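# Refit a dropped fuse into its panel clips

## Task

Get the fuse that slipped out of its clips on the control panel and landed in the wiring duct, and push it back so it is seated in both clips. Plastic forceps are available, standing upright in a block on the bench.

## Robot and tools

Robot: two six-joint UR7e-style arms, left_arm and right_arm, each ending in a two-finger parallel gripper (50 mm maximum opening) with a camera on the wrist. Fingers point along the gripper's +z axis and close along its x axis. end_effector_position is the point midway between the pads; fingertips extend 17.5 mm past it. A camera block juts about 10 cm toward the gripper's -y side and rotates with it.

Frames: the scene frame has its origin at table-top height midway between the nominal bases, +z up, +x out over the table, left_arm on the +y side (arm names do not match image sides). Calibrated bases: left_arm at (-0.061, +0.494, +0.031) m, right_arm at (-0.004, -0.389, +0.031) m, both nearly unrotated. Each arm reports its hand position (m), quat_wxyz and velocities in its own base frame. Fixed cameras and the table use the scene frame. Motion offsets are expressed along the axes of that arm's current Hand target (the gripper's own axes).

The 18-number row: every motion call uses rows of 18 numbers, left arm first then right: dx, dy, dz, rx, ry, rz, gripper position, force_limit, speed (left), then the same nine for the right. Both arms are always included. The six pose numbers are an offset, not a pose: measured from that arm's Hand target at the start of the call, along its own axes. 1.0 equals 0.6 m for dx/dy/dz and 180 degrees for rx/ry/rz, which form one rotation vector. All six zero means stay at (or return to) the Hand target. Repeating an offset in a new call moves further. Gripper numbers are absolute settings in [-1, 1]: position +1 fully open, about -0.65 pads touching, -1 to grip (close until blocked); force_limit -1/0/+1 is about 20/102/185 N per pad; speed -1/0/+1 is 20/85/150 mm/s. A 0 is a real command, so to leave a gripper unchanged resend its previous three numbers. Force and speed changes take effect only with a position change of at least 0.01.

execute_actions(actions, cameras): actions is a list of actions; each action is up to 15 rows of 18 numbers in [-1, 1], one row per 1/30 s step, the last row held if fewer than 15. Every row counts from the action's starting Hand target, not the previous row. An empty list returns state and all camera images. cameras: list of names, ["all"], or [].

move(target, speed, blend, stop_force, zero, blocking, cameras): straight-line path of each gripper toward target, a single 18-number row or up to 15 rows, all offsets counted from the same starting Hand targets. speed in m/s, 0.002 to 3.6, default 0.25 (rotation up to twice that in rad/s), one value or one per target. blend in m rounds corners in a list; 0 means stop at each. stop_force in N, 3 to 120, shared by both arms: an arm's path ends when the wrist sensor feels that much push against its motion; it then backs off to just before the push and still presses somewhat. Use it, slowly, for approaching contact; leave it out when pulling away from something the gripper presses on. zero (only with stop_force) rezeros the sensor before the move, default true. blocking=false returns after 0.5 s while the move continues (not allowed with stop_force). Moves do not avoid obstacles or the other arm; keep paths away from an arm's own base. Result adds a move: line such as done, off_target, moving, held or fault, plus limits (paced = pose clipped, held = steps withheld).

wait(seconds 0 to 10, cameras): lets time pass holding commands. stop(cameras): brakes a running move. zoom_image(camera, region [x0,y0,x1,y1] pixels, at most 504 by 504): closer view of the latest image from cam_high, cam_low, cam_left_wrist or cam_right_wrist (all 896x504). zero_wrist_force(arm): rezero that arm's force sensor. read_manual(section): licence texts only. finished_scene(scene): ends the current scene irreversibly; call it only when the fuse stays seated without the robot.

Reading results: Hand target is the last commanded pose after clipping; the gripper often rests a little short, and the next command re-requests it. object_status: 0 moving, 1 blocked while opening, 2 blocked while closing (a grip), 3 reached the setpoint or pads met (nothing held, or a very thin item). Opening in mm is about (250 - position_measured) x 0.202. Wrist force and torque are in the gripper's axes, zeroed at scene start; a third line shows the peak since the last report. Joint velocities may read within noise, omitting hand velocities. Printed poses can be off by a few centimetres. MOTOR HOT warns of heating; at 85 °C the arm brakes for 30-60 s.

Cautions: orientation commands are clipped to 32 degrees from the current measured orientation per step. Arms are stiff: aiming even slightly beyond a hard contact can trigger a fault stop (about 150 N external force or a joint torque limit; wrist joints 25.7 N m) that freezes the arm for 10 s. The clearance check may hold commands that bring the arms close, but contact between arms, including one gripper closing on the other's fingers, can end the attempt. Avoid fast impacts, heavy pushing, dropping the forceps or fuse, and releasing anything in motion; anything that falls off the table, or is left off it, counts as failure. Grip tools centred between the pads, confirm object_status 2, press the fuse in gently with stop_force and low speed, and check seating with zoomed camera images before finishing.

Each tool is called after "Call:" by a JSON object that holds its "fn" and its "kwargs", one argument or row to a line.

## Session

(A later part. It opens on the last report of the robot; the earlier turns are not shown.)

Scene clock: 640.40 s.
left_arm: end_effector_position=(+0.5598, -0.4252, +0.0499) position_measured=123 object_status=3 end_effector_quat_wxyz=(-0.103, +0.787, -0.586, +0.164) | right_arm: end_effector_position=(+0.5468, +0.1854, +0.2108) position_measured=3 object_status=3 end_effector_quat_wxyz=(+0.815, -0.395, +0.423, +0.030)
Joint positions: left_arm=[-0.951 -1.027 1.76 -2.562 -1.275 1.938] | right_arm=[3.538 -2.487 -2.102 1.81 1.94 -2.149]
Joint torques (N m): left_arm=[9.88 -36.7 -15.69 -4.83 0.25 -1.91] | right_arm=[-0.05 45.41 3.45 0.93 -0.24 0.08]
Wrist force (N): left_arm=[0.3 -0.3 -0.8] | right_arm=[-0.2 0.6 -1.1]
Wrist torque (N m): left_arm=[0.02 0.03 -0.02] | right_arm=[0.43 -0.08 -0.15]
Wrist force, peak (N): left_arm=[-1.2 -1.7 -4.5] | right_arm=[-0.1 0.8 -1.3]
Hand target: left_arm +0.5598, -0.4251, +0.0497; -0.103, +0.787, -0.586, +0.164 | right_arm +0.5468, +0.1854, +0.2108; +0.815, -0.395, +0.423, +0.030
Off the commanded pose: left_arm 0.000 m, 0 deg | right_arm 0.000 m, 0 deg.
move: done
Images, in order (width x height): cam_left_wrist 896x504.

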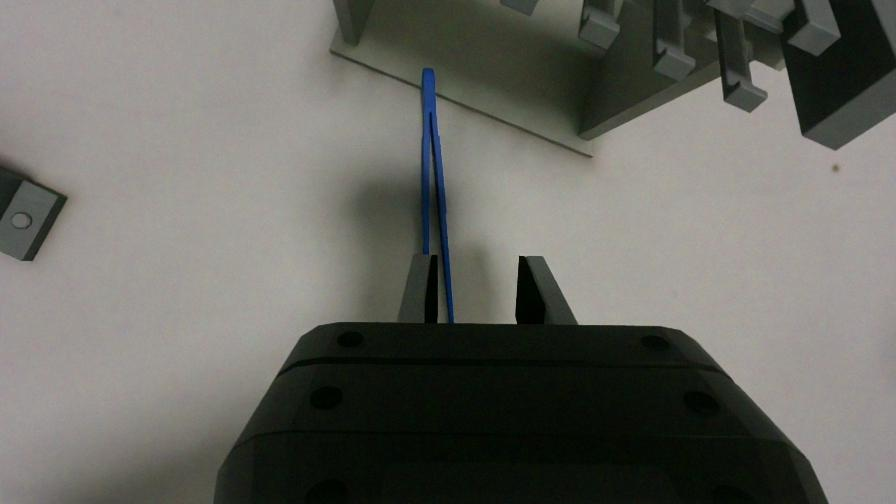

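Call:
{"fn": "move", "kwargs": {
  "target": [
    [-0.0237,0,0,0,0,0,0.2,-1,0,0,0,0,0,0,0,1,1,1],
    [-0.0237,0.0362,0.088,0,0,0,0.2,-1,0,0,0,0,0,0,0,1,1,1]
  ],
  "speed": 0.07,
  "stop_force": 8,
  "cameras": ["cam_left_wrist"]
}}

Call:
{"fn": "execute_actions", "kwargs": {
  "actions": [
    [[0,0,0,0,0,0,-0.5,-1,-1,0,0,0,0,0,0,1,1,1]],
    [[0,0,0,0,0,0,-0.5,-1,-1,0,0,0,0,0,0,1,1,1]]
  ],
  "cameras": ["cam_left_wrist"]
}}

Scene clock: 649.63 s.
left_arm: end_effector_position=(+0.5567, -0.4191, -0.0078) position_measured=123 object_status=3 end_effector_quat_wxyz=(-0.103, +0.787, -0.586, +0.164) | right_arm: end_effector_position=(+0.5468, +0.1854, +0.2108) position_measured=3 object_status=3 end_effector_quat_wxyz=(+0.815, -0.395, +0.423, +0.030)
Joint positions: left_arm=[-0.949 -0.938 1.805 -2.696 -1.276 1.939] | right_arm=[3.538 -2.487 -2.102 1.81 1.94 -2.149]
Joint torques (N m): left_arm=[9.33 -37.45 -8.46 -4.89 1.59 2.42] | right_arm=[-1.35 44.97 3.39 0.8 -0.14 -0.03]
Wrist force (N): left_arm=[0.4 0.5 -0.5] | right_arm=[0.1 0.5 -1.1]
Wrist torque (N m): left_arm=[0.16 -0.01 0.21] | right_arm=[0.41 -0.13 -0.14]
Wrist force, peak (N): left_arm=[2.8 -14.0 -35.2] | right_arm=[0.0 0.6 -1.5]
Hand target: left_arm +0.5567, -0.4191, -0.0078; -0.103, +0.787, -0.586, +0.164 (not the last commanded pose) | right_arm +0.5468, +0.1854, +0.2108; +0.815, -0.395, +0.423, +0.030
Off the commanded pose: left_arm 0.001 m, 0 deg | right_arm 0.000 m, 0 deg.
move: contact (left_arm); path passed 1 of 2 targets
Images, in order (width x height): cam_left_wrist 896x504.

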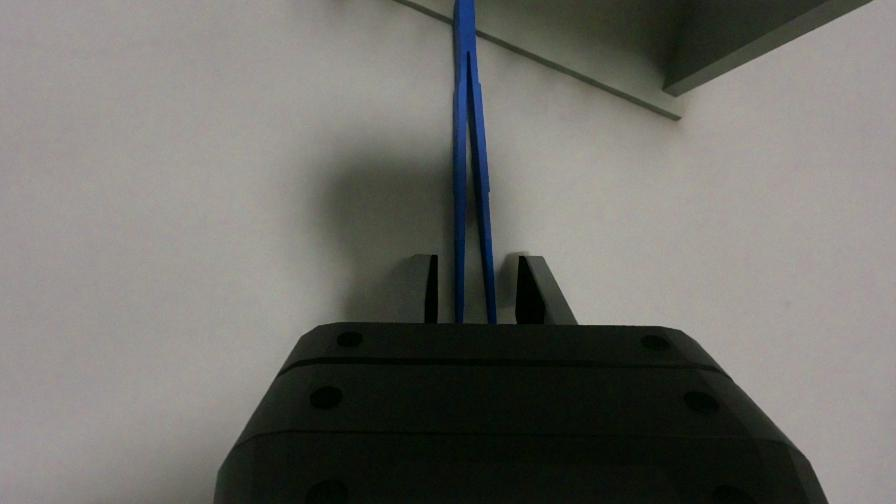

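Scene clock: 650.90 s.
left_arm: end_effector_position=(+0.5567, -0.4191, -0.0078) position_measured=227 object_status=0 end_effector_quat_wxyz=(-0.103, +0.787, -0.586, +0.164) | right_arm: end_effector_position=(+0.5468, +0.1854, +0.2108) position_measured=3 object_status=3 end_effector_quat_wxyz=(+0.815, -0.395, +0.423, +0.030)
Joint positions: left_arm=[-0.949 -0.938 1.805 -2.696 -1.276 1.939] | right_arm=[3.538 -2.487 -2.102 1.81 1.94 -2.149]
Joint torques (N m): left_arm=[8.68 -38.03 -8.47 -4.83 2.22 2.39] | right_arm=[0.29 45 3.64 0.92 -0.03 -0.05]
Wrist force (N): left_arm=[0.1 0.2 -1.1] | right_arm=[0.2 0.7 -1.5]
Wrist torque (N m): left_arm=[0.15 0.07 0.21] | right_arm=[0.44 -0.13 -0.15]
Wrist force, peak (N): left_arm=[0.2 0.1 -1.3] | right_arm=[-0.1 1.0 -1.3]
Hand target: left_arm +0.5567, -0.4191, -0.0078; -0.103, +0.787, -0.586, +0.164 | right_arm +0.5468, +0.1854, +0.2108; +0.815, -0.395, +0.423, +0.030
Off the commanded pose: left_arm 0.000 m, 0 deg | right_arm 0.000 m, 0 deg.
Step readings (end_effector_position of left_arm | right_arm):
0: (+0.5567, -0.4191, -0.0078) | (+0.5468, +0.1854, +0.2108)
1: (+0.5567, -0.4191, -0.0078) | (+0.5468, +0.1854, +0.2108)
2: (+0.5567, -0.4191, -0.0078) | (+0.5468, +0.1854, +0.2108)
4: (+0.5567, -0.4191, -0.0078) | (+0.5468, +0.1854, +0.2108)
8: (+0.5567, -0.4191, -0.0078) | (+0.5468, +0.1854, +0.2108)
15: (+0.5567, -0.4191, -0.0078) | (+0.5468, +0.1854, +0.2108)
16: (+0.5567, -0.4191, -0.0078) | (+0.5468, +0.1854, +0.2108)
17: (+0.5567, -0.4191, -0.0078) | (+0.5468, +0.1854, +0.2108)
19: (+0.5567, -0.4191, -0.0078) | (+0.5468, +0.1854, +0.2108)
23: (+0.5567, -0.4191, -0.0078) | (+0.5468, +0.1854, +0.2108)
30: (+0.5567, -0.4191, -0.0078) | (+0.5468, +0.1854, +0.2108)
Images, in order (width x height): cam_left_wrist 896x504.

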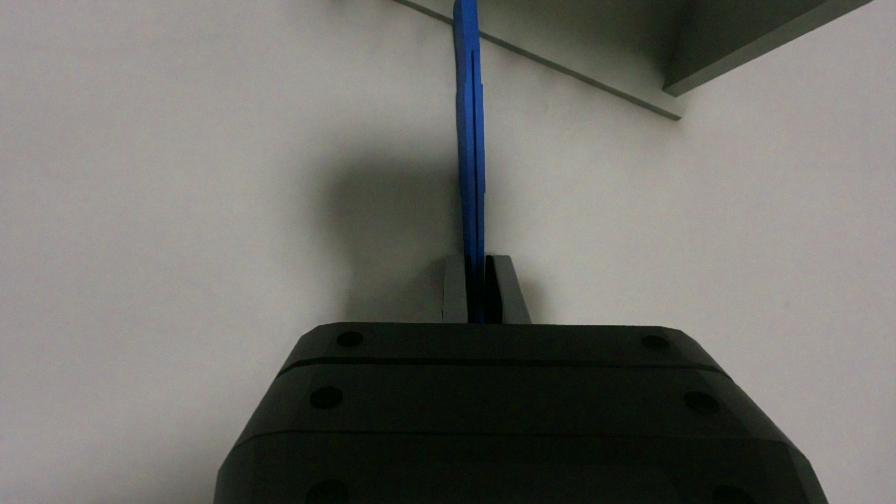

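Call:
{"fn": "move", "kwargs": {
  "target": [
    [0.0046,-0.0118,-0.0309,0,0,0,-0.56,-1,-1,0,0,0,0,0,0,1,1,1],
    [-0.166,0.0973,-0.098,0,0,0,-0.56,-1,-1,0,0,0,0,0,0,1,1,1]
  ],
  "speed": 0.1,
  "cameras": ["cam_left_wrist","cam_high"]
}}

Call:
{"fn": "zoom_image", "kwargs": {
  "camera": "cam_high",
  "region": [400, 190, 580, 370]
}}

Scene clock: 659.50 s.
left_arm: end_effector_position=(+0.4567, -0.3394, +0.0123) position_measured=232 object_status=2 end_effector_quat_wxyz=(-0.103, +0.787, -0.586, +0.164) | right_arm: end_effector_position=(+0.5468, +0.1854, +0.2108) position_measured=3 object_status=3 end_effector_quat_wxyz=(+0.815, -0.395, +0.423, +0.030)
Joint positions: left_arm=[-1.023 -1.189 2.181 -2.799 -1.258 1.864] | right_arm=[3.538 -2.487 -2.102 1.81 1.94 -2.149]
Joint torques (N m): left_arm=[11.7 -32.89 -7.27 -3.13 -0.71 2.65] | right_arm=[-0.48 45.29 3.31 0.97 -0.25 0.08]
Wrist force (N): left_arm=[0.1 -0.1 -0.2] | right_arm=[0.4 0.5 -1.2]
Wrist torque (N m): left_arm=[0.07 0.05 0.11] | right_arm=[0.42 -0.18 -0.15]
Wrist force, peak (N): left_arm=[1.8 -0.6 -0.6] | right_arm=[0.2 0.8 -1.4]
Hand target: left_arm +0.4566, -0.3393, +0.0122; -0.103, +0.787, -0.586, +0.164 | right_arm +0.5468, +0.1854, +0.2108; +0.815, -0.395, +0.423, +0.030
Off the commanded pose: left_arm 0.000 m, 0 deg | right_arm 0.000 m, 0 deg.
move: done
Images, in order (width x height): cam_high 896x504, cam_left_wrist 896x504.

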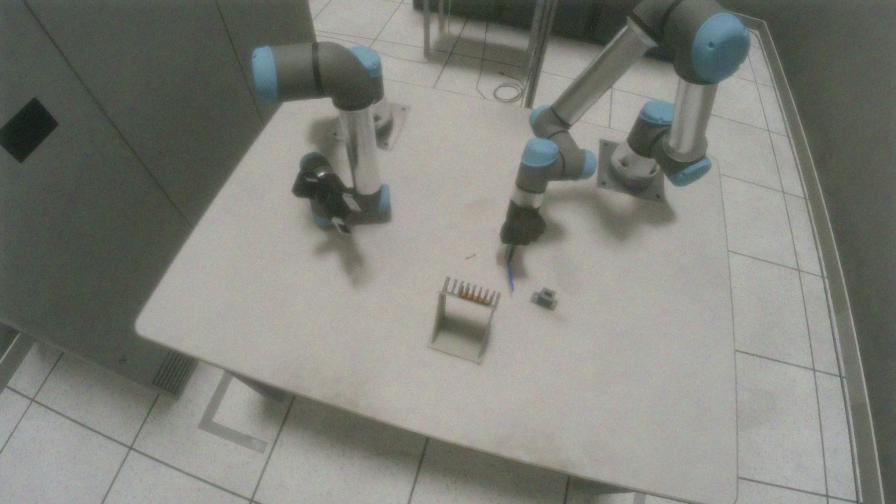

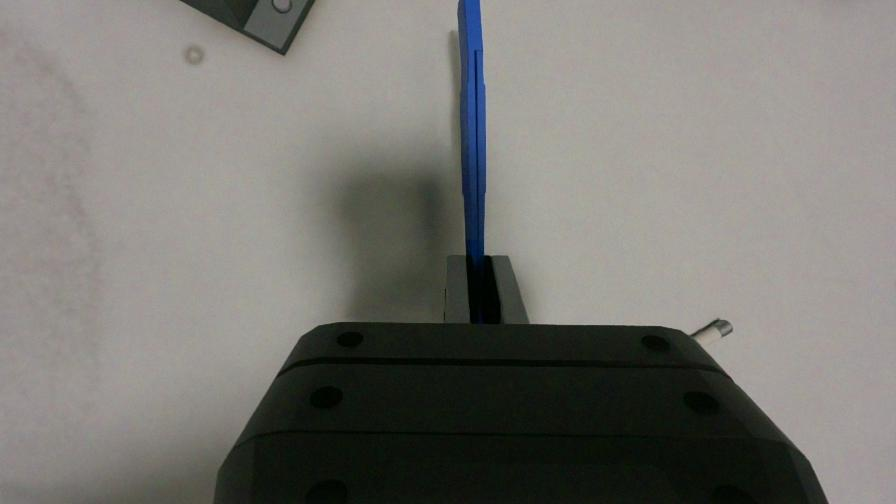

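Scaled by 2.800 from the camera's 896x504 image, which has a finer 1280x720 frame.

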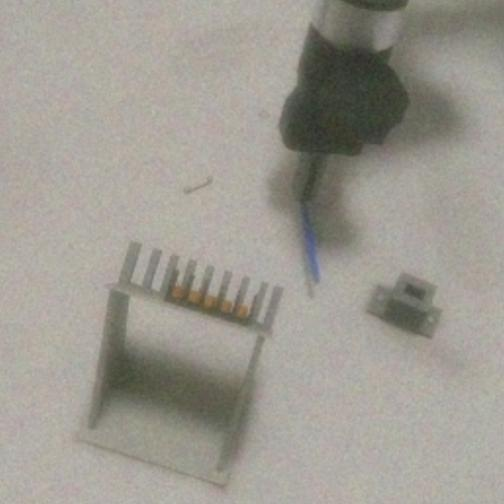

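Call:
{"fn": "move", "kwargs": {
  "target": [-0.0045,0.0115,0.030,0,0,0,-0.56,-1,-1,0,0,0,0,0,0,1,1,1],
  "speed": 0.05,
  "stop_force": 4,
  "cameras": []
}}

Call:
{"fn": "execute_actions", "kwargs": {
  "actions": [
    [[0,0,0,0,0,0,0,-1,-1,0,0,0,0,0,0,1,1,1]],
    [[0,0,0,0,0,0,0,-1,-1,0,0,0,0,0,0,1,1,1]]
  ],
  "cameras": []
}}

Scene clock: 706.17 s.
left_arm: end_effector_position=(+0.4566, -0.3393, -0.0073) position_measured=232 object_status=2 end_effector_quat_wxyz=(-0.103, +0.787, -0.586, +0.164) | right_arm: end_effector_position=(+0.5468, +0.1854, +0.2108) position_measured=3 object_status=3 end_effector_quat_wxyz=(+0.815, -0.395, +0.423, +0.030)
Joint positions: left_arm=[-1.023 -1.141 2.189 -2.855 -1.258 1.864] | right_arm=[3.538 -2.487 -2.102 1.81 1.94 -2.149]
Joint torques (N m): left_arm=[8.7 -46.06 -24.31 -4.77 -0.68 2.43] | right_arm=[-0.07 44.09 3.54 0.98 -0.2 0.02]
Wrist force (N): left_arm=[0.2 0.2 0.0] | right_arm=[0.0 0.5 -1.1]
Wrist torque (N m): left_arm=[0.12 0.02 0.09] | right_arm=[0.42 -0.10 -0.14]
Wrist force, peak (N): left_arm=[0.2 0.0 -1.2] | right_arm=[0.0 0.9 -1.5]
Hand target: left_arm +0.4566, -0.3393, -0.0073; -0.103, +0.787, -0.586, +0.164 | right_arm +0.5468, +0.1854, +0.2108; +0.815, -0.395, +0.423, +0.030
Off the commanded pose: left_arm 0.000 m, 0 deg | right_arm 0.000 m, 0 deg.
move: done
No camera images: "cameras" was empty.

Scene clock: 707.37 s.
left_arm: end_effector_position=(+0.4566, -0.3393, -0.0073) position_measured=152 object_status=3 end_effector_quat_wxyz=(-0.103, +0.787, -0.586, +0.164) | right_arm: end_effector_position=(+0.5468, +0.1854, +0.2108) position_measured=3 object_status=3 end_effector_quat_wxyz=(+0.815, -0.395, +0.423, +0.030)
Joint positions: left_arm=[-1.023 -1.141 2.189 -2.855 -1.258 1.864] | right_arm=[3.538 -2.487 -2.102 1.81 1.94 -2.149]
Joint torques (N m): left_arm=[8.46 -46.46 -23.23 -4.83 -0.98 2.33] | right_arm=[0.21 45.14 3.21 0.76 -0.27 0.08]
Wrist force (N): left_arm=[0.3 -0.1 -0.5] | right_arm=[-0.1 0.5 -1.1]
Wrist torque (N m): left_arm=[0.09 0.01 0.09] | right_arm=[0.41 -0.09 -0.14]
Wrist force, peak (N): left_arm=[0.1 0.4 -0.6] | right_arm=[0.2 0.7 -1.4]
Hand target: left_arm +0.4566, -0.3393, -0.0073; -0.103, +0.787, -0.586, +0.164 | right_arm +0.5468, +0.1854, +0.2108; +0.815, -0.395, +0.423, +0.030
Off the commanded pose: left_arm 0.000 m, 0 deg | right_arm 0.000 m, 0 deg.
Step readings (end_effector_position of left_arm | right_arm):
0: (+0.4566, -0.3393, -0.0073) | (+0.5468, +0.1854, +0.2108)
1: (+0.4566, -0.3393, -0.0073) | (+0.5468, +0.1854, +0.2108)
2: (+0.4566, -0.3393, -0.0073) | (+0.5468, +0.1854, +0.2108)
4: (+0.4566, -0.3393, -0.0073) | (+0.5468, +0.1854, +0.2108)
8: (+0.4566, -0.3393, -0.0073) | (+0.5468, +0.1854, +0.2108)
15: (+0.4566, -0.3393, -0.0073) | (+0.5468, +0.1854, +0.2108)
16: (+0.4566, -0.3393, -0.0073) | (+0.5468, +0.1854, +0.2108)
17: (+0.4566, -0.3393, -0.0073) | (+0.5468, +0.1854, +0.2108)
19: (+0.4566, -0.3393, -0.0073) | (+0.5468, +0.1854, +0.2108)
23: (+0.4566, -0.3393, -0.0073) | (+0.5468, +0.1854, +0.2108)
30: (+0.4566, -0.3393, -0.0073) | (+0.5468, +0.1854, +0.2108)
No camera images: "cameras" was empty.

Call:
{"fn": "move", "kwargs": {
  "target": [
    [0.0153,-0.0397,-0.1035,0,0,0,0,-1,-1,0,0,0,0,0,0,1,1,1],
    [0.023,-0.1123,-0.0748,-0.1156,-0.045,-0.001,0,-1,-1,0,0,0,0,0,0,1,1,1]
  ],
  "speed": 0.2,
  "cameras": ["cam_left_wrist"]
}}

Scene clock: 712.93 s.
left_arm: end_effector_position=(+0.5030, -0.3313, +0.0600) position_measured=152 object_status=3 end_effector_quat_wxyz=(+0.000, +0.803, -0.596, +0.000) | right_arm: end_effector_position=(+0.5468, +0.1854, +0.2108) position_measured=3 object_status=3 end_effector_quat_wxyz=(+0.815, -0.395, +0.423, +0.030)
Joint positions: left_arm=[-0.806 -1.155 1.789 -2.205 -1.571 2.041] | right_arm=[3.538 -2.487 -2.102 1.81 1.94 -2.149]
Joint torques (N m): left_arm=[-2.69 -42.33 -30.38 -1.59 -1.38 -0.43] | right_arm=[-1.3 45.07 3.57 0.84 -0.25 -0.04]
Wrist force (N): left_arm=[-0.9 1.9 -0.2] | right_arm=[0.1 0.5 -1.1]
Wrist torque (N m): left_arm=[0.03 0.09 0.21] | right_arm=[0.41 -0.12 -0.15]
Wrist force, peak (N): left_arm=[0.8 -0.8 -2.9] | right_arm=[-0.1 0.8 -1.5]
Hand target: left_arm +0.5031, -0.3314, +0.0600; +0.000, +0.803, -0.596, +0.000 | right_arm +0.5468, +0.1854, +0.2108; +0.815, -0.395, +0.423, +0.030
Off the commanded pose: left_arm 0.000 m, 0 deg | right_arm 0.000 m, 0 deg.
move: done
Images, in order (width x height): cam_left_wrist 896x504.

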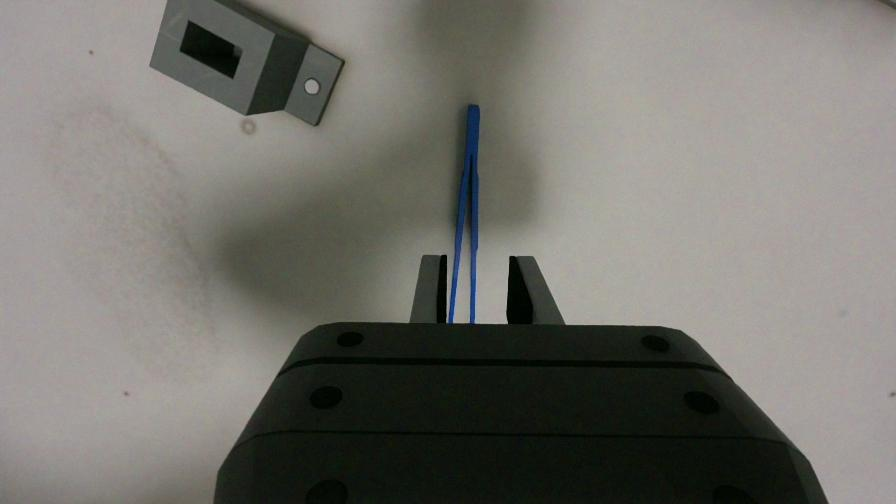

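Call:
{"fn": "move", "kwargs": {
  "target": [
    [0,-0.0138,0,0,0,0,0,-1,-1,0,0,0,0,0,0,1,1,1],
    [0,-0.0138,0.1195,0,0,0,0,-1,-1,0,0,0,0,0,0,1,1,1]
  ],
  "speed": 0.06,
  "stop_force": 6,
  "cameras": []
}}

Call:
{"fn": "execute_actions", "kwargs": {
  "actions": [
    [[0,0,-0.001,0,0,0,-0.5,-1,-1,0,0,0,0,0,0,1,1,1]],
    [[0,0,0,0,0,0,-0.5,-1,-1,0,0,0,0,0,0,1,1,1]]
  ],
  "cameras": ["cam_left_wrist"]
}}

Scene clock: 721.30 s.
left_arm: end_effector_position=(+0.5110, -0.3290, -0.0117) position_measured=152 object_status=3 end_effector_quat_wxyz=(+0.000, +0.803, -0.596, +0.000) | right_arm: end_effector_position=(+0.5468, +0.1854, +0.2108) position_measured=3 object_status=3 end_effector_quat_wxyz=(+0.815, -0.395, +0.423, +0.030)
Joint positions: left_arm=[-0.793 -1.031 1.825 -2.365 -1.571 2.054] | right_arm=[3.538 -2.487 -2.102 1.81 1.94 -2.149]
Joint torques (N m): left_arm=[-10.38 -55.48 -27.46 -4.33 1.51 -1.5] | right_arm=[-1.27 44.23 3.68 0.79 -0.03 0.16]
Wrist force (N): left_arm=[-0.8 2.1 -0.2] | right_arm=[0.1 0.4 -1.2]
Wrist torque (N m): left_arm=[0.06 0.07 0.20] | right_arm=[0.40 -0.13 -0.15]
Wrist force, peak (N): left_arm=[-0.8 3.0 -0.4] | right_arm=[-0.2 0.8 -1.6]
Hand target: left_arm +0.5110, -0.3290, -0.0117; +0.000, +0.803, -0.596, +0.000 | right_arm +0.5468, +0.1854, +0.2108; +0.815, -0.395, +0.423, +0.030
Off the commanded pose: left_arm 0.000 m, 0 deg | right_arm 0.000 m, 0 deg.
move: done
No camera images: "cameras" was empty.

Scene clock: 722.50 s.
left_arm: end_effector_position=(+0.5110, -0.3290, -0.0111) position_measured=222 object_status=2 end_effector_quat_wxyz=(+0.000, +0.803, -0.596, +0.000) | right_arm: end_effector_position=(+0.5468, +0.1854, +0.2108) position_measured=3 object_status=3 end_effector_quat_wxyz=(+0.815, -0.395, +0.423, +0.030)
Joint positions: left_arm=[-0.793 -1.032 1.825 -2.364 -1.571 2.054] | right_arm=[3.538 -2.487 -2.102 1.81 1.94 -2.149]
Joint torques (N m): left_arm=[-7.32 -33.02 -13.21 -4.29 1.4 -1.63] | right_arm=[-0.55 44.65 3.14 0.84 -0.17 0.02]
Wrist force (N): left_arm=[-0.9 2.1 -2.0] | right_arm=[0.2 0.5 -1.1]
Wrist torque (N m): left_arm=[0.02 0.02 0.20] | right_arm=[0.41 -0.13 -0.15]
Wrist force, peak (N): left_arm=[-0.8 2.1 -2.4] | right_arm=[0.3 0.4 -1.4]
Hand target: left_arm +0.5110, -0.3290, -0.0111; +0.000, +0.803, -0.596, +0.000 | right_arm +0.5468, +0.1854, +0.2108; +0.815, -0.395, +0.423, +0.030
Off the commanded pose: left_arm 0.000 m, 0 deg | right_arm 0.000 m, 0 deg.
Step readings (end_effector_position of left_arm | right_arm):
0: (+0.5110, -0.3290, -0.0117) | (+0.5468, +0.1854, +0.2108)
1: (+0.5110, -0.3290, -0.0117) | (+0.5468, +0.1854, +0.2108)
2: (+0.5110, -0.3290, -0.0115) | (+0.5468, +0.1854, +0.2108)
4: (+0.5110, -0.3290, -0.0111) | (+0.5468, +0.1854, +0.2108)
8: (+0.5110, -0.3290, -0.0110) | (+0.5468, +0.1854, +0.2108)
15: (+0.5110, -0.3290, -0.0110) | (+0.5468, +0.1854, +0.2108)
16: (+0.5110, -0.3290, -0.0110) | (+0.5468, +0.1854, +0.2108)
17: (+0.5110, -0.3290, -0.0110) | (+0.5468, +0.1854, +0.2108)
19: (+0.5110, -0.3290, -0.0110) | (+0.5468, +0.1854, +0.2108)
23: (+0.5110, -0.3290, -0.0110) | (+0.5468, +0.1854, +0.2108)
30: (+0.5110, -0.3290, -0.0111) | (+0.5468, +0.1854, +0.2108)
Images, in order (width x height): cam_left_wrist 896x504.

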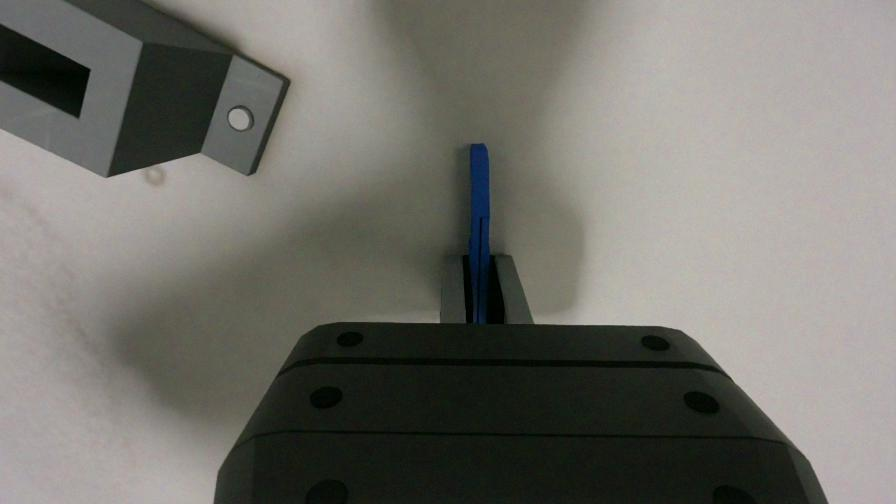

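Call:
{"fn": "move", "kwargs": {
  "target": [
    [0,0,-0.15,0,0,0,-0.5,-1,-1,0,0,0,0,0,0,1,1,1],
    [-0.1597,-0.0788,-0.26,0.488,0.1288,0.1288,-0.5,-1,-1,0,0,0,0,0,0,1,1,1]
  ],
  "speed": [0.15,0.3],
  "blend": 0.02,
  "cameras": ["cam_left_wrist","cam_low"]
}}

Call:
{"fn": "zoom_image", "kwargs": {
  "camera": "cam_low",
  "region": [430, 160, 570, 280]
}}

Scene clock: 733.93 s.
left_arm: end_effector_position=(+0.5284, -0.2234, +0.1450) position_measured=222 object_status=2 end_effector_quat_wxyz=(+0.442, -0.442, +0.552, -0.552) | right_arm: end_effector_position=(+0.5468, +0.1854, +0.2108) position_measured=3 object_status=3 end_effector_quat_wxyz=(+0.815, -0.395, +0.423, +0.030)
Joint positions: left_arm=[-0.97 -0.699 2.352 -4.795 -0.821 3.142] | right_arm=[3.538 -2.487 -2.102 1.81 1.94 -2.149]
Joint torques (N m): left_arm=[-8.99 -25.98 2.46 -3.19 -1.39 2.4] | right_arm=[-0.18 45.56 3.11 0.87 -0.21 0.1]
Wrist force (N): left_arm=[-0.2 -1.7 3.4] | right_arm=[0.1 0.7 -1.0]
Wrist torque (N m): left_arm=[-0.04 -0.52 -0.06] | right_arm=[0.44 -0.12 -0.15]
Wrist force, peak (N): left_arm=[-0.4 -1.5 3.9] | right_arm=[-0.1 0.7 -1.7]
Hand target: left_arm +0.5284, -0.2235, +0.1449; +0.442, -0.442, +0.552, -0.552 | right_arm +0.5468, +0.1854, +0.2108; +0.815, -0.395, +0.423, +0.030
Off the commanded pose: left_arm 0.000 m, 0 deg | right_arm 0.000 m, 0 deg.
move: done
Images, in order (width x height): cam_low 896x504, cam_left_wrist 896x504.

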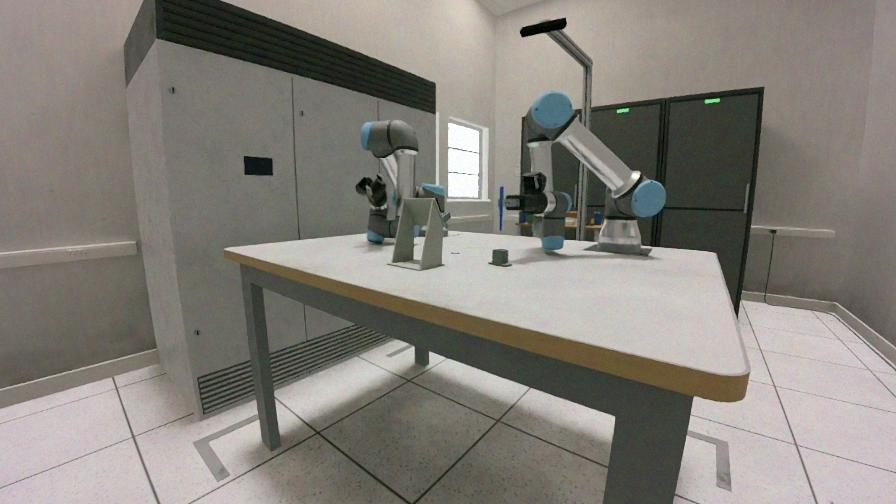

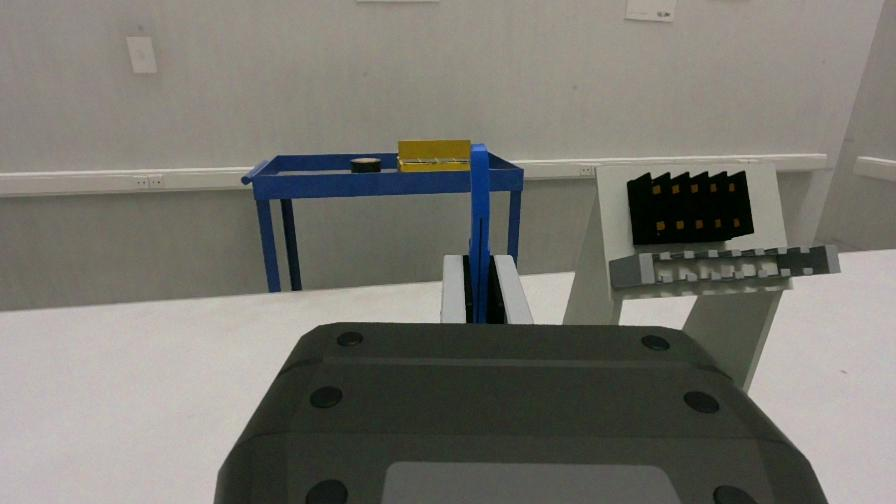

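Scaled by 3.600 from the camera's 896x504 image, which has a finer 1280x720 frame.

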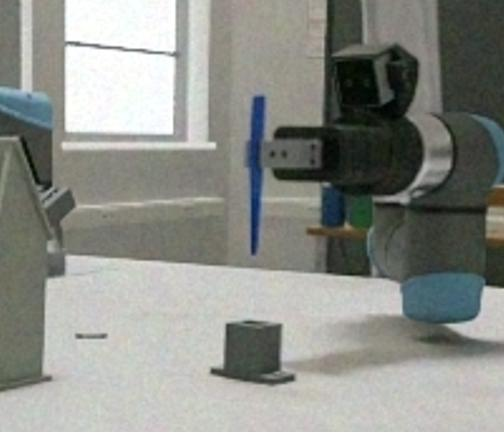

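Call:
{"fn": "move", "kwargs": {
  "target": [
    [0.135,-0.308,-0.018,0,0,0,-0.52,-1,-1,0,0,0,0,0,0,1,1,1],
    [0.135,-0.308,-0.018,-0.048,0.684,0.684,-0.52,-1,-1,0,0,0,0,0,0,1,1,1]
  ],
  "speed": [0.25,0.45],
  "cameras": ["cam_left_wrist","cam_low","cam_high"]
}}

Scene clock: 782.83 s.
left_arm: end_effector_position=(+0.5000, -0.3002, +0.3296) position_measured=222 object_status=2 end_effector_quat_wxyz=(+0.000, +0.735, +0.678, +0.000) | right_arm: end_effector_position=(+0.5468, +0.1854, +0.2108) position_measured=3 object_status=3 end_effector_quat_wxyz=(+0.815, -0.395, +0.423, +0.030)
Joint positions: left_arm=[-0.771 -1.391 1.371 -1.551 -1.571 5.593] | right_arm=[3.538 -2.487 -2.102 1.81 1.94 -2.149]
Joint torques (N m): left_arm=[5.05 -46.73 -22.48 -1.63 1.48 1.42] | right_arm=[-0.37 44.89 3.18 0.83 -0.32 0.03]
Wrist force (N): left_arm=[-0.6 2.1 0.0] | right_arm=[0.2 0.8 -1.3]
Wrist torque (N m): left_arm=[0.11 0.03 0.23] | right_arm=[0.45 -0.13 -0.15]
Wrist force, peak (N): left_arm=[1.5 -5.0 3.2] | right_arm=[-0.3 0.8 -1.4]
Hand target: left_arm +0.5000, -0.3002, +0.3297; +0.000, +0.735, +0.678, +0.000 | right_arm +0.5468, +0.1854, +0.2108; +0.815, -0.395, +0.423, +0.030
Off the commanded pose: left_arm 0.000 m, 0 deg | right_arm 0.000 m, 0 deg.
move: done
Images, in order (width x height): cam_high 896x504, cam_low 896x504, cam_left_wrist 896x504.

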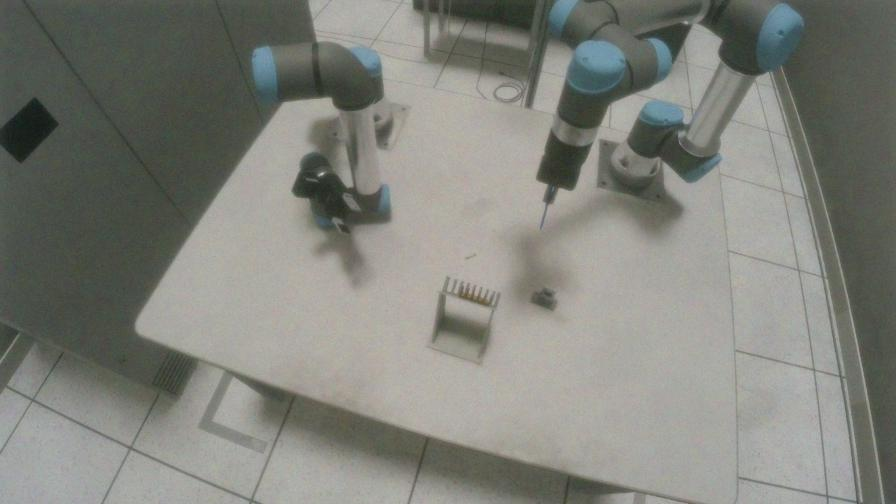

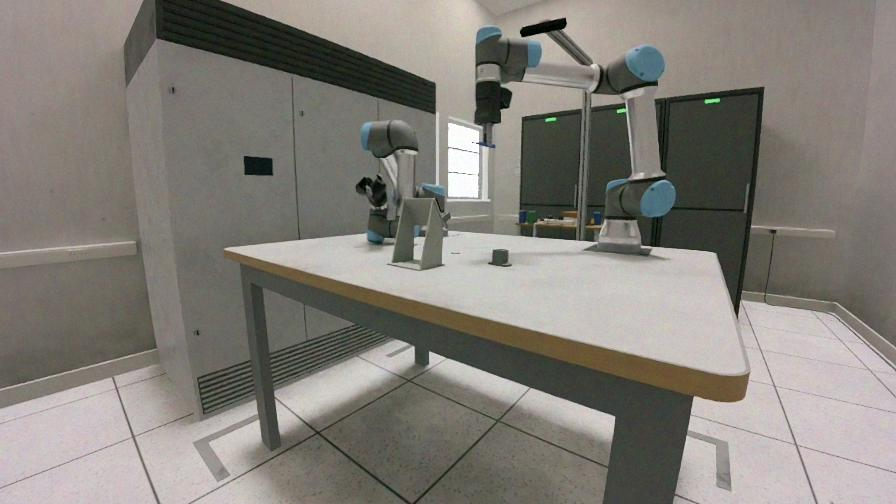

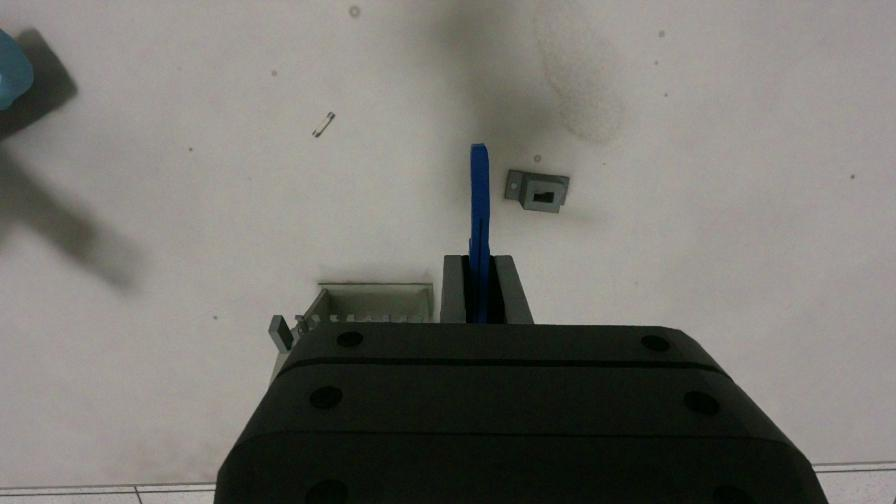

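Call:
{"fn": "move", "kwargs": {
  "target": [-0.1674,0.3458,0.1167,0,0,0,-0.52,-1,-1,0,0,0,0,0,0,1,1,1],
  "speed": 0.2,
  "cameras": ["cam_left_wrist"]
}}

Call:
{"fn": "move", "kwargs": {
  "target": [0,0,0.15,0,0,0,-0.52,-1,-1,0,0,0,0,0,0,1,1,1],
  "speed": 0.04,
  "stop_force": 12,
  "cameras": ["cam_left_wrist","cam_low"]
}}

Call:
{"fn": "zoom_image", "kwargs": {
  "camera": "cam_low",
  "region": [360, 130, 500, 270]
}}

Scene clock: 792.50 s.
left_arm: end_effector_position=(+0.6987, -0.4170, +0.2598) position_measured=222 object_status=2 end_effector_quat_wxyz=(+0.000, +0.735, +0.678, +0.000) | right_arm: end_effector_position=(+0.5468, +0.1854, +0.2108) position_measured=3 object_status=3 end_effector_quat_wxyz=(+0.815, -0.395, +0.423, +0.030)
Joint positions: left_arm=[-0.703 -0.726 0.536 -1.381 -1.571 5.662] | right_arm=[3.538 -2.487 -2.102 1.81 1.94 -2.149]
Joint torques (N m): left_arm=[-11.81 -51.61 -34.28 -2.21 -1.24 -1.92] | right_arm=[-0.52 44.79 3.01 1.01 -0.05 0]
Wrist force (N): left_arm=[-0.7 2.2 -0.8] | right_arm=[0.2 0.7 -1.1]
Wrist torque (N m): left_arm=[0.12 0.06 0.00] | right_arm=[0.44 -0.13 -0.14]
Wrist force, peak (N): left_arm=[-1.8 4.6 0.8] | right_arm=[0.0 0.7 -1.5]
Hand target: left_arm +0.6987, -0.4171, +0.2598; +0.000, +0.735, +0.678, +0.000 | right_arm +0.5468, +0.1854, +0.2108; +0.815, -0.395, +0.423, +0.030
Off the commanded pose: left_arm 0.000 m, 0 deg | right_arm 0.000 m, 0 deg.
move: done
Images, in order (width x height): cam_left_wrist 896x504.

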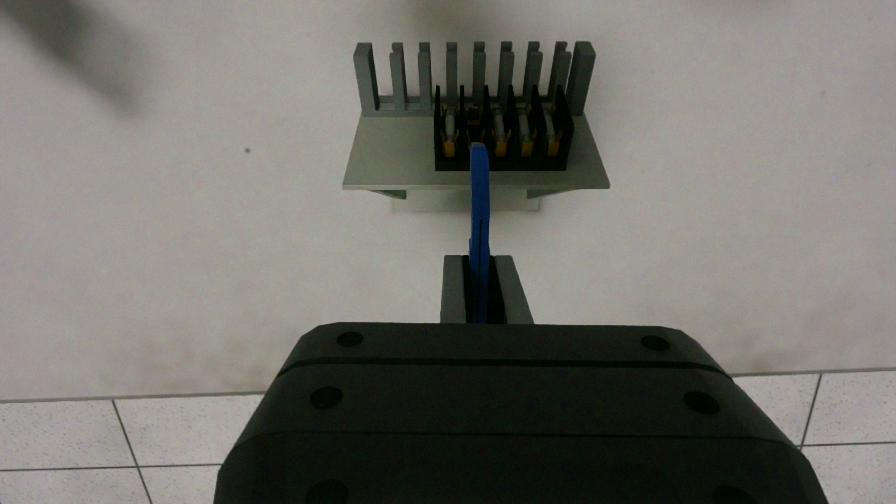

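Scene clock: 795.57 s.
left_arm: end_effector_position=(+0.6987, -0.4172, +0.1769) position_measured=222 object_status=2 end_effector_quat_wxyz=(+0.000, +0.735, +0.678, +0.000) | right_arm: end_effector_position=(+0.5468, +0.1854, +0.2108) position_measured=3 object_status=3 end_effector_quat_wxyz=(+0.815, -0.395, +0.423, +0.030)
Joint positions: left_arm=[-0.703 -0.75 0.791 -1.612 -1.571 5.662] | right_arm=[3.538 -2.487 -2.102 1.81 1.94 -2.149]
Joint torques (N m): left_arm=[-8.91 -73.32 -16.43 -4.4 -0.65 -0.36] | right_arm=[-0.32 44.39 3.56 0.85 -0.12 -0.03]
Wrist force (N): left_arm=[-0.6 2.5 -0.5] | right_arm=[0.3 0.5 -1.1]
Wrist torque (N m): left_arm=[0.16 0.02 0.02] | right_arm=[0.41 -0.16 -0.15]
Wrist force, peak (N): left_arm=[-0.3 10.0 -12.0] | right_arm=[0.3 0.6 -1.5]
Hand target: left_arm +0.6987, -0.4172, +0.1769; +0.000, +0.735, +0.678, +0.000 (not the last commanded pose) | right_arm +0.5468, +0.1854, +0.2108; +0.815, -0.395, +0.423, +0.030
Off the commanded pose: left_arm 0.007 m, 0 deg | right_arm 0.000 m, 0 deg.
move: contact (left_arm)
Images, in order (width x height): cam_low 896x504, cam_left_wrist 896x504.

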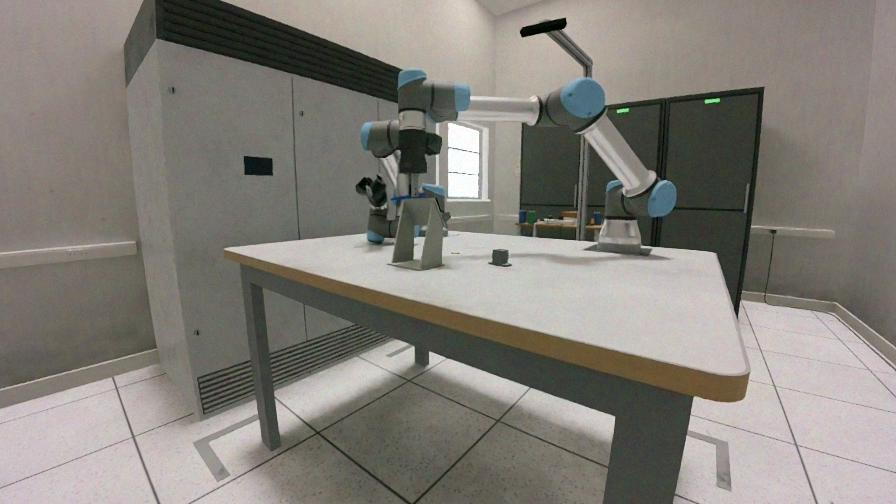

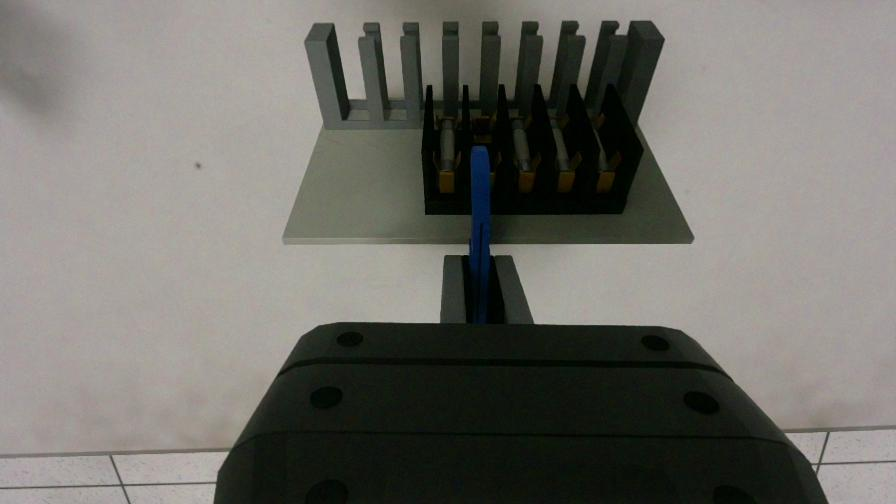

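Scaled by 3.600 from the camera's 896x504 image, which has a finer 1280x720 frame.

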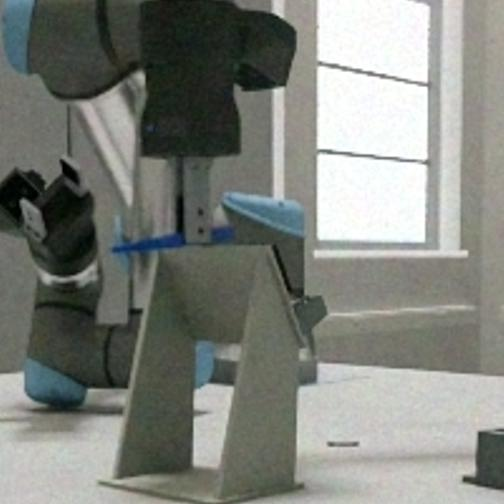

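Call:
{"fn": "execute_actions", "kwargs": {
  "actions": [
    [[0,0,0,0,0,0,-0.44,-1,-1,0,0,0,0,0,0,1,1,1]]
  ],
  "cameras": []
}}

Call:
{"fn": "move", "kwargs": {
  "target": [0,0,0.04,0,0,0,-0.44,-1,-1,0,0,0,0,0,0,1,1,1],
  "speed": 0.03,
  "stop_force": 30,
  "cameras": ["cam_left_wrist","cam_low"]
}}

Call:
{"fn": "zoom_image", "kwargs": {
  "camera": "cam_low",
  "region": [360, 130, 500, 270]
}}

Scene clock: 800.07 s.
left_arm: end_effector_position=(+0.6987, -0.4172, +0.1769) position_measured=219 object_status=3 end_effector_quat_wxyz=(+0.000, +0.735, +0.678, +0.000) | right_arm: end_effector_position=(+0.5468, +0.1854, +0.2108) position_measured=3 object_status=3 end_effector_quat_wxyz=(+0.815, -0.395, +0.423, +0.030)
Joint positions: left_arm=[-0.703 -0.75 0.791 -1.612 -1.571 5.662] | right_arm=[3.538 -2.487 -2.102 1.81 1.94 -2.149]
Joint torques (N m): left_arm=[-9.4 -73.63 -16.63 -4.22 -0.6 -0.32] | right_arm=[-0.59 44.05 3.17 0.9 -0.24 0.1]
Wrist force (N): left_arm=[-0.5 2.4 -0.1] | right_arm=[0.0 0.3 -1.0]
Wrist torque (N m): left_arm=[0.15 0.01 0.02] | right_arm=[0.38 -0.11 -0.15]
Wrist force, peak (N): left_arm=[-0.8 2.9 -0.4] | right_arm=[0.1 0.6 -1.5]
Hand target: left_arm +0.6987, -0.4172, +0.1769; +0.000, +0.735, +0.678, +0.000 | right_arm +0.5468, +0.1854, +0.2108; +0.815, -0.395, +0.423, +0.030
Off the commanded pose: left_arm 0.000 m, 0 deg | right_arm 0.000 m, 0 deg.
Step readings (end_effector_position of left_arm | right_arm):
0: (+0.6987, -0.4172, +0.1769) | (+0.5468, +0.1854, +0.2108)
1: (+0.6987, -0.4172, +0.1769) | (+0.5468, +0.1854, +0.2108)
2: (+0.6987, -0.4172, +0.1769) | (+0.5468, +0.1854, +0.2108)
4: (+0.6987, -0.4172, +0.1769) | (+0.5468, +0.1854, +0.2108)
8: (+0.6987, -0.4172, +0.1769) | (+0.5468, +0.1854, +0.2108)
15: (+0.6987, -0.4172, +0.1769) | (+0.5468, +0.1854, +0.2108)
No camera images: "cameras" was empty.

Scene clock: 802.07 s.
left_arm: end_effector_position=(+0.6987, -0.4172, +0.1529) position_measured=219 object_status=3 end_effector_quat_wxyz=(+0.000, +0.735, +0.678, +0.000) | right_arm: end_effector_position=(+0.5468, +0.1854, +0.2108) position_measured=3 object_status=3 end_effector_quat_wxyz=(+0.815, -0.395, +0.423, +0.030)
Joint positions: left_arm=[-0.703 -0.744 0.842 -1.669 -1.571 5.662] | right_arm=[3.538 -2.487 -2.102 1.81 1.94 -2.149]
Joint torques (N m): left_arm=[-7.18 -72.83 -34.82 -2.89 -0.96 0.28] | right_arm=[-0.63 44.88 3.06 0.95 -0.21 -0.01]
Wrist force (N): left_arm=[-0.5 2.5 -0.6] | right_arm=[-0.1 0.5 -0.9]
Wrist torque (N m): left_arm=[0.14 0.03 0.03] | right_arm=[0.41 -0.08 -0.14]
Wrist force, peak (N): left_arm=[-0.9 3.0 -0.6] | right_arm=[0.3 0.7 -1.5]
Hand target: left_arm +0.6987, -0.4172, +0.1529; +0.000, +0.735, +0.678, +0.000 | right_arm +0.5468, +0.1854, +0.2108; +0.815, -0.395, +0.423, +0.030
Off the commanded pose: left_arm 0.000 m, 0 deg | right_arm 0.000 m, 0 deg.
move: done
Images, in order (width x height): cam_low 896x504, cam_left_wrist 896x504.

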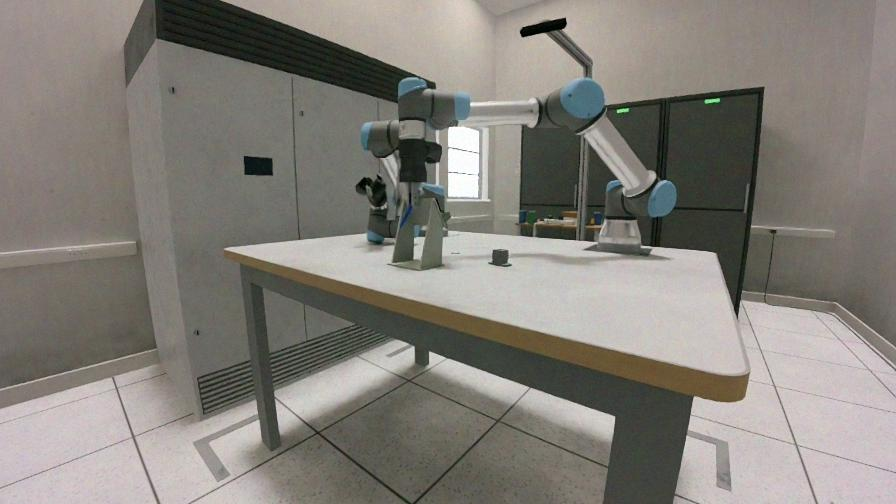

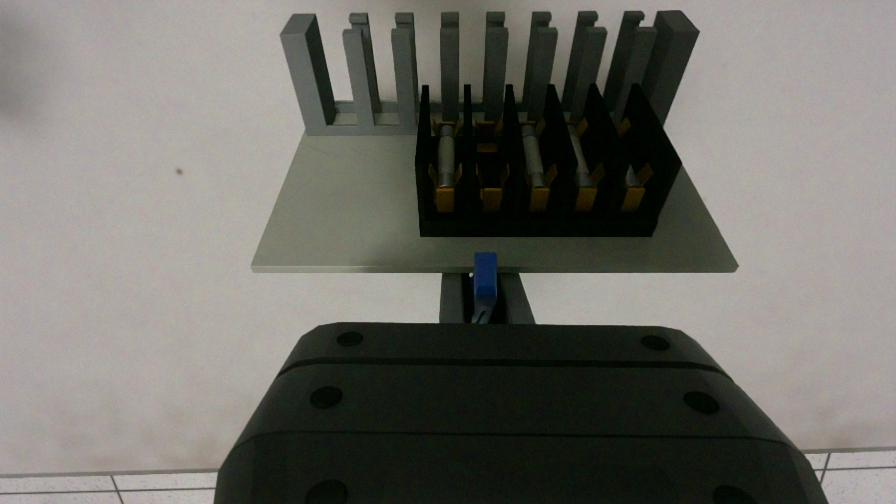

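Scaled by 3.600 from the camera's 896x504 image, which has a finer 1280x720 frame.

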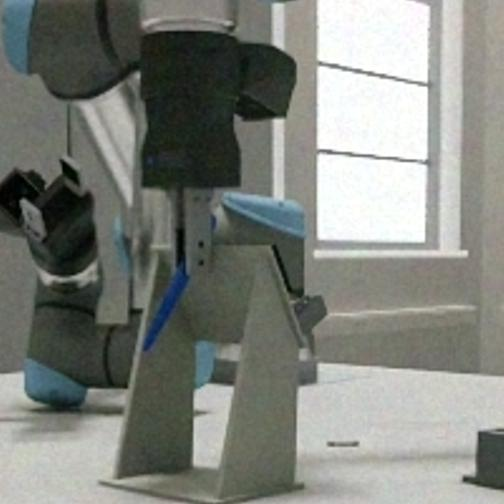

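Call:
{"fn": "move", "kwargs": {
  "target": [
    [0,0,0.018,0,0,0,-0.44,-1,-1,0,0,0,0,0,0,1,1,1],
    [0,-0.01,0.022,0,0,0,-0.44,-1,-1,0,0,0,0,0,0,1,1,1]
  ],
  "speed": 0.03,
  "stop_force": 15,
  "cameras": ["cam_left_wrist","cam_low"]
}}

Call:
{"fn": "zoom_image", "kwargs": {
  "camera": "cam_low",
  "region": [370, 180, 450, 260]
}}

Scene clock: 807.67 s.
left_arm: end_effector_position=(+0.6964, -0.4169, +0.1407) position_measured=219 object_status=3 end_effector_quat_wxyz=(+0.000, +0.735, +0.678, +0.000) | right_arm: end_effector_position=(+0.5468, +0.1854, +0.2108) position_measured=3 object_status=3 end_effector_quat_wxyz=(+0.815, -0.395, +0.423, +0.030)
Joint positions: left_arm=[-0.704 -0.746 0.877 -1.702 -1.571 5.66] | right_arm=[3.538 -2.487 -2.102 1.81 1.94 -2.149]
Joint torques (N m): left_arm=[7.8 -73.51 -14.36 -2.43 0.45 -0.89] | right_arm=[-0.55 44.72 3.15 0.92 -0.12 -0.07]
Wrist force (N): left_arm=[-0.4 11.1 -0.3] | right_arm=[0.4 0.9 -1.3]
Wrist torque (N m): left_arm=[0.30 0.05 -0.07] | right_arm=[0.47 -0.17 -0.15]
Wrist force, peak (N): left_arm=[-5.9 55.5 7.4] | right_arm=[0.2 0.6 -1.5]
Hand target: left_arm +0.6964, -0.4169, +0.1407; +0.000, +0.735, +0.678, +0.000 (not the last commanded pose) | right_arm +0.5468, +0.1854, +0.2108; +0.815, -0.395, +0.423, +0.030
Off the commanded pose: left_arm 0.004 m, 0 deg | right_arm 0.000 m, 0 deg.
move: contact (left_arm); path passed 1 of 2 targets
Images, in order (width x height): cam_low 896x504, cam_left_wrist 896x504.

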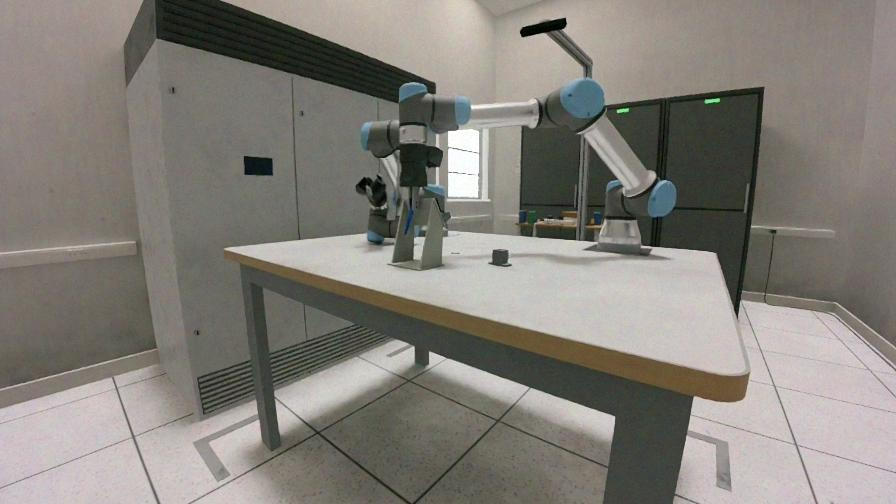

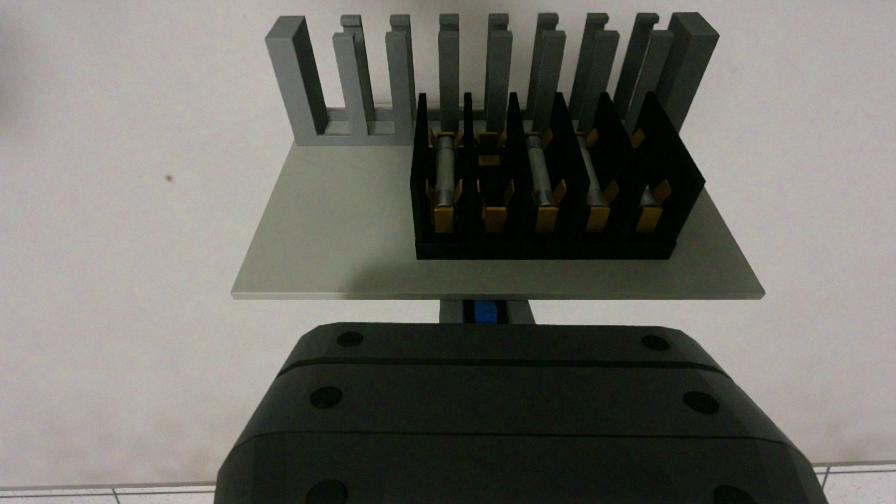

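Scaled by 6.300 from the camera's 896x504 image, which has a finer 1280x720 frame.

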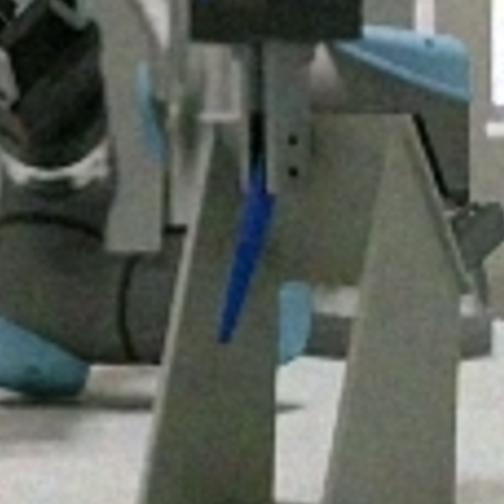

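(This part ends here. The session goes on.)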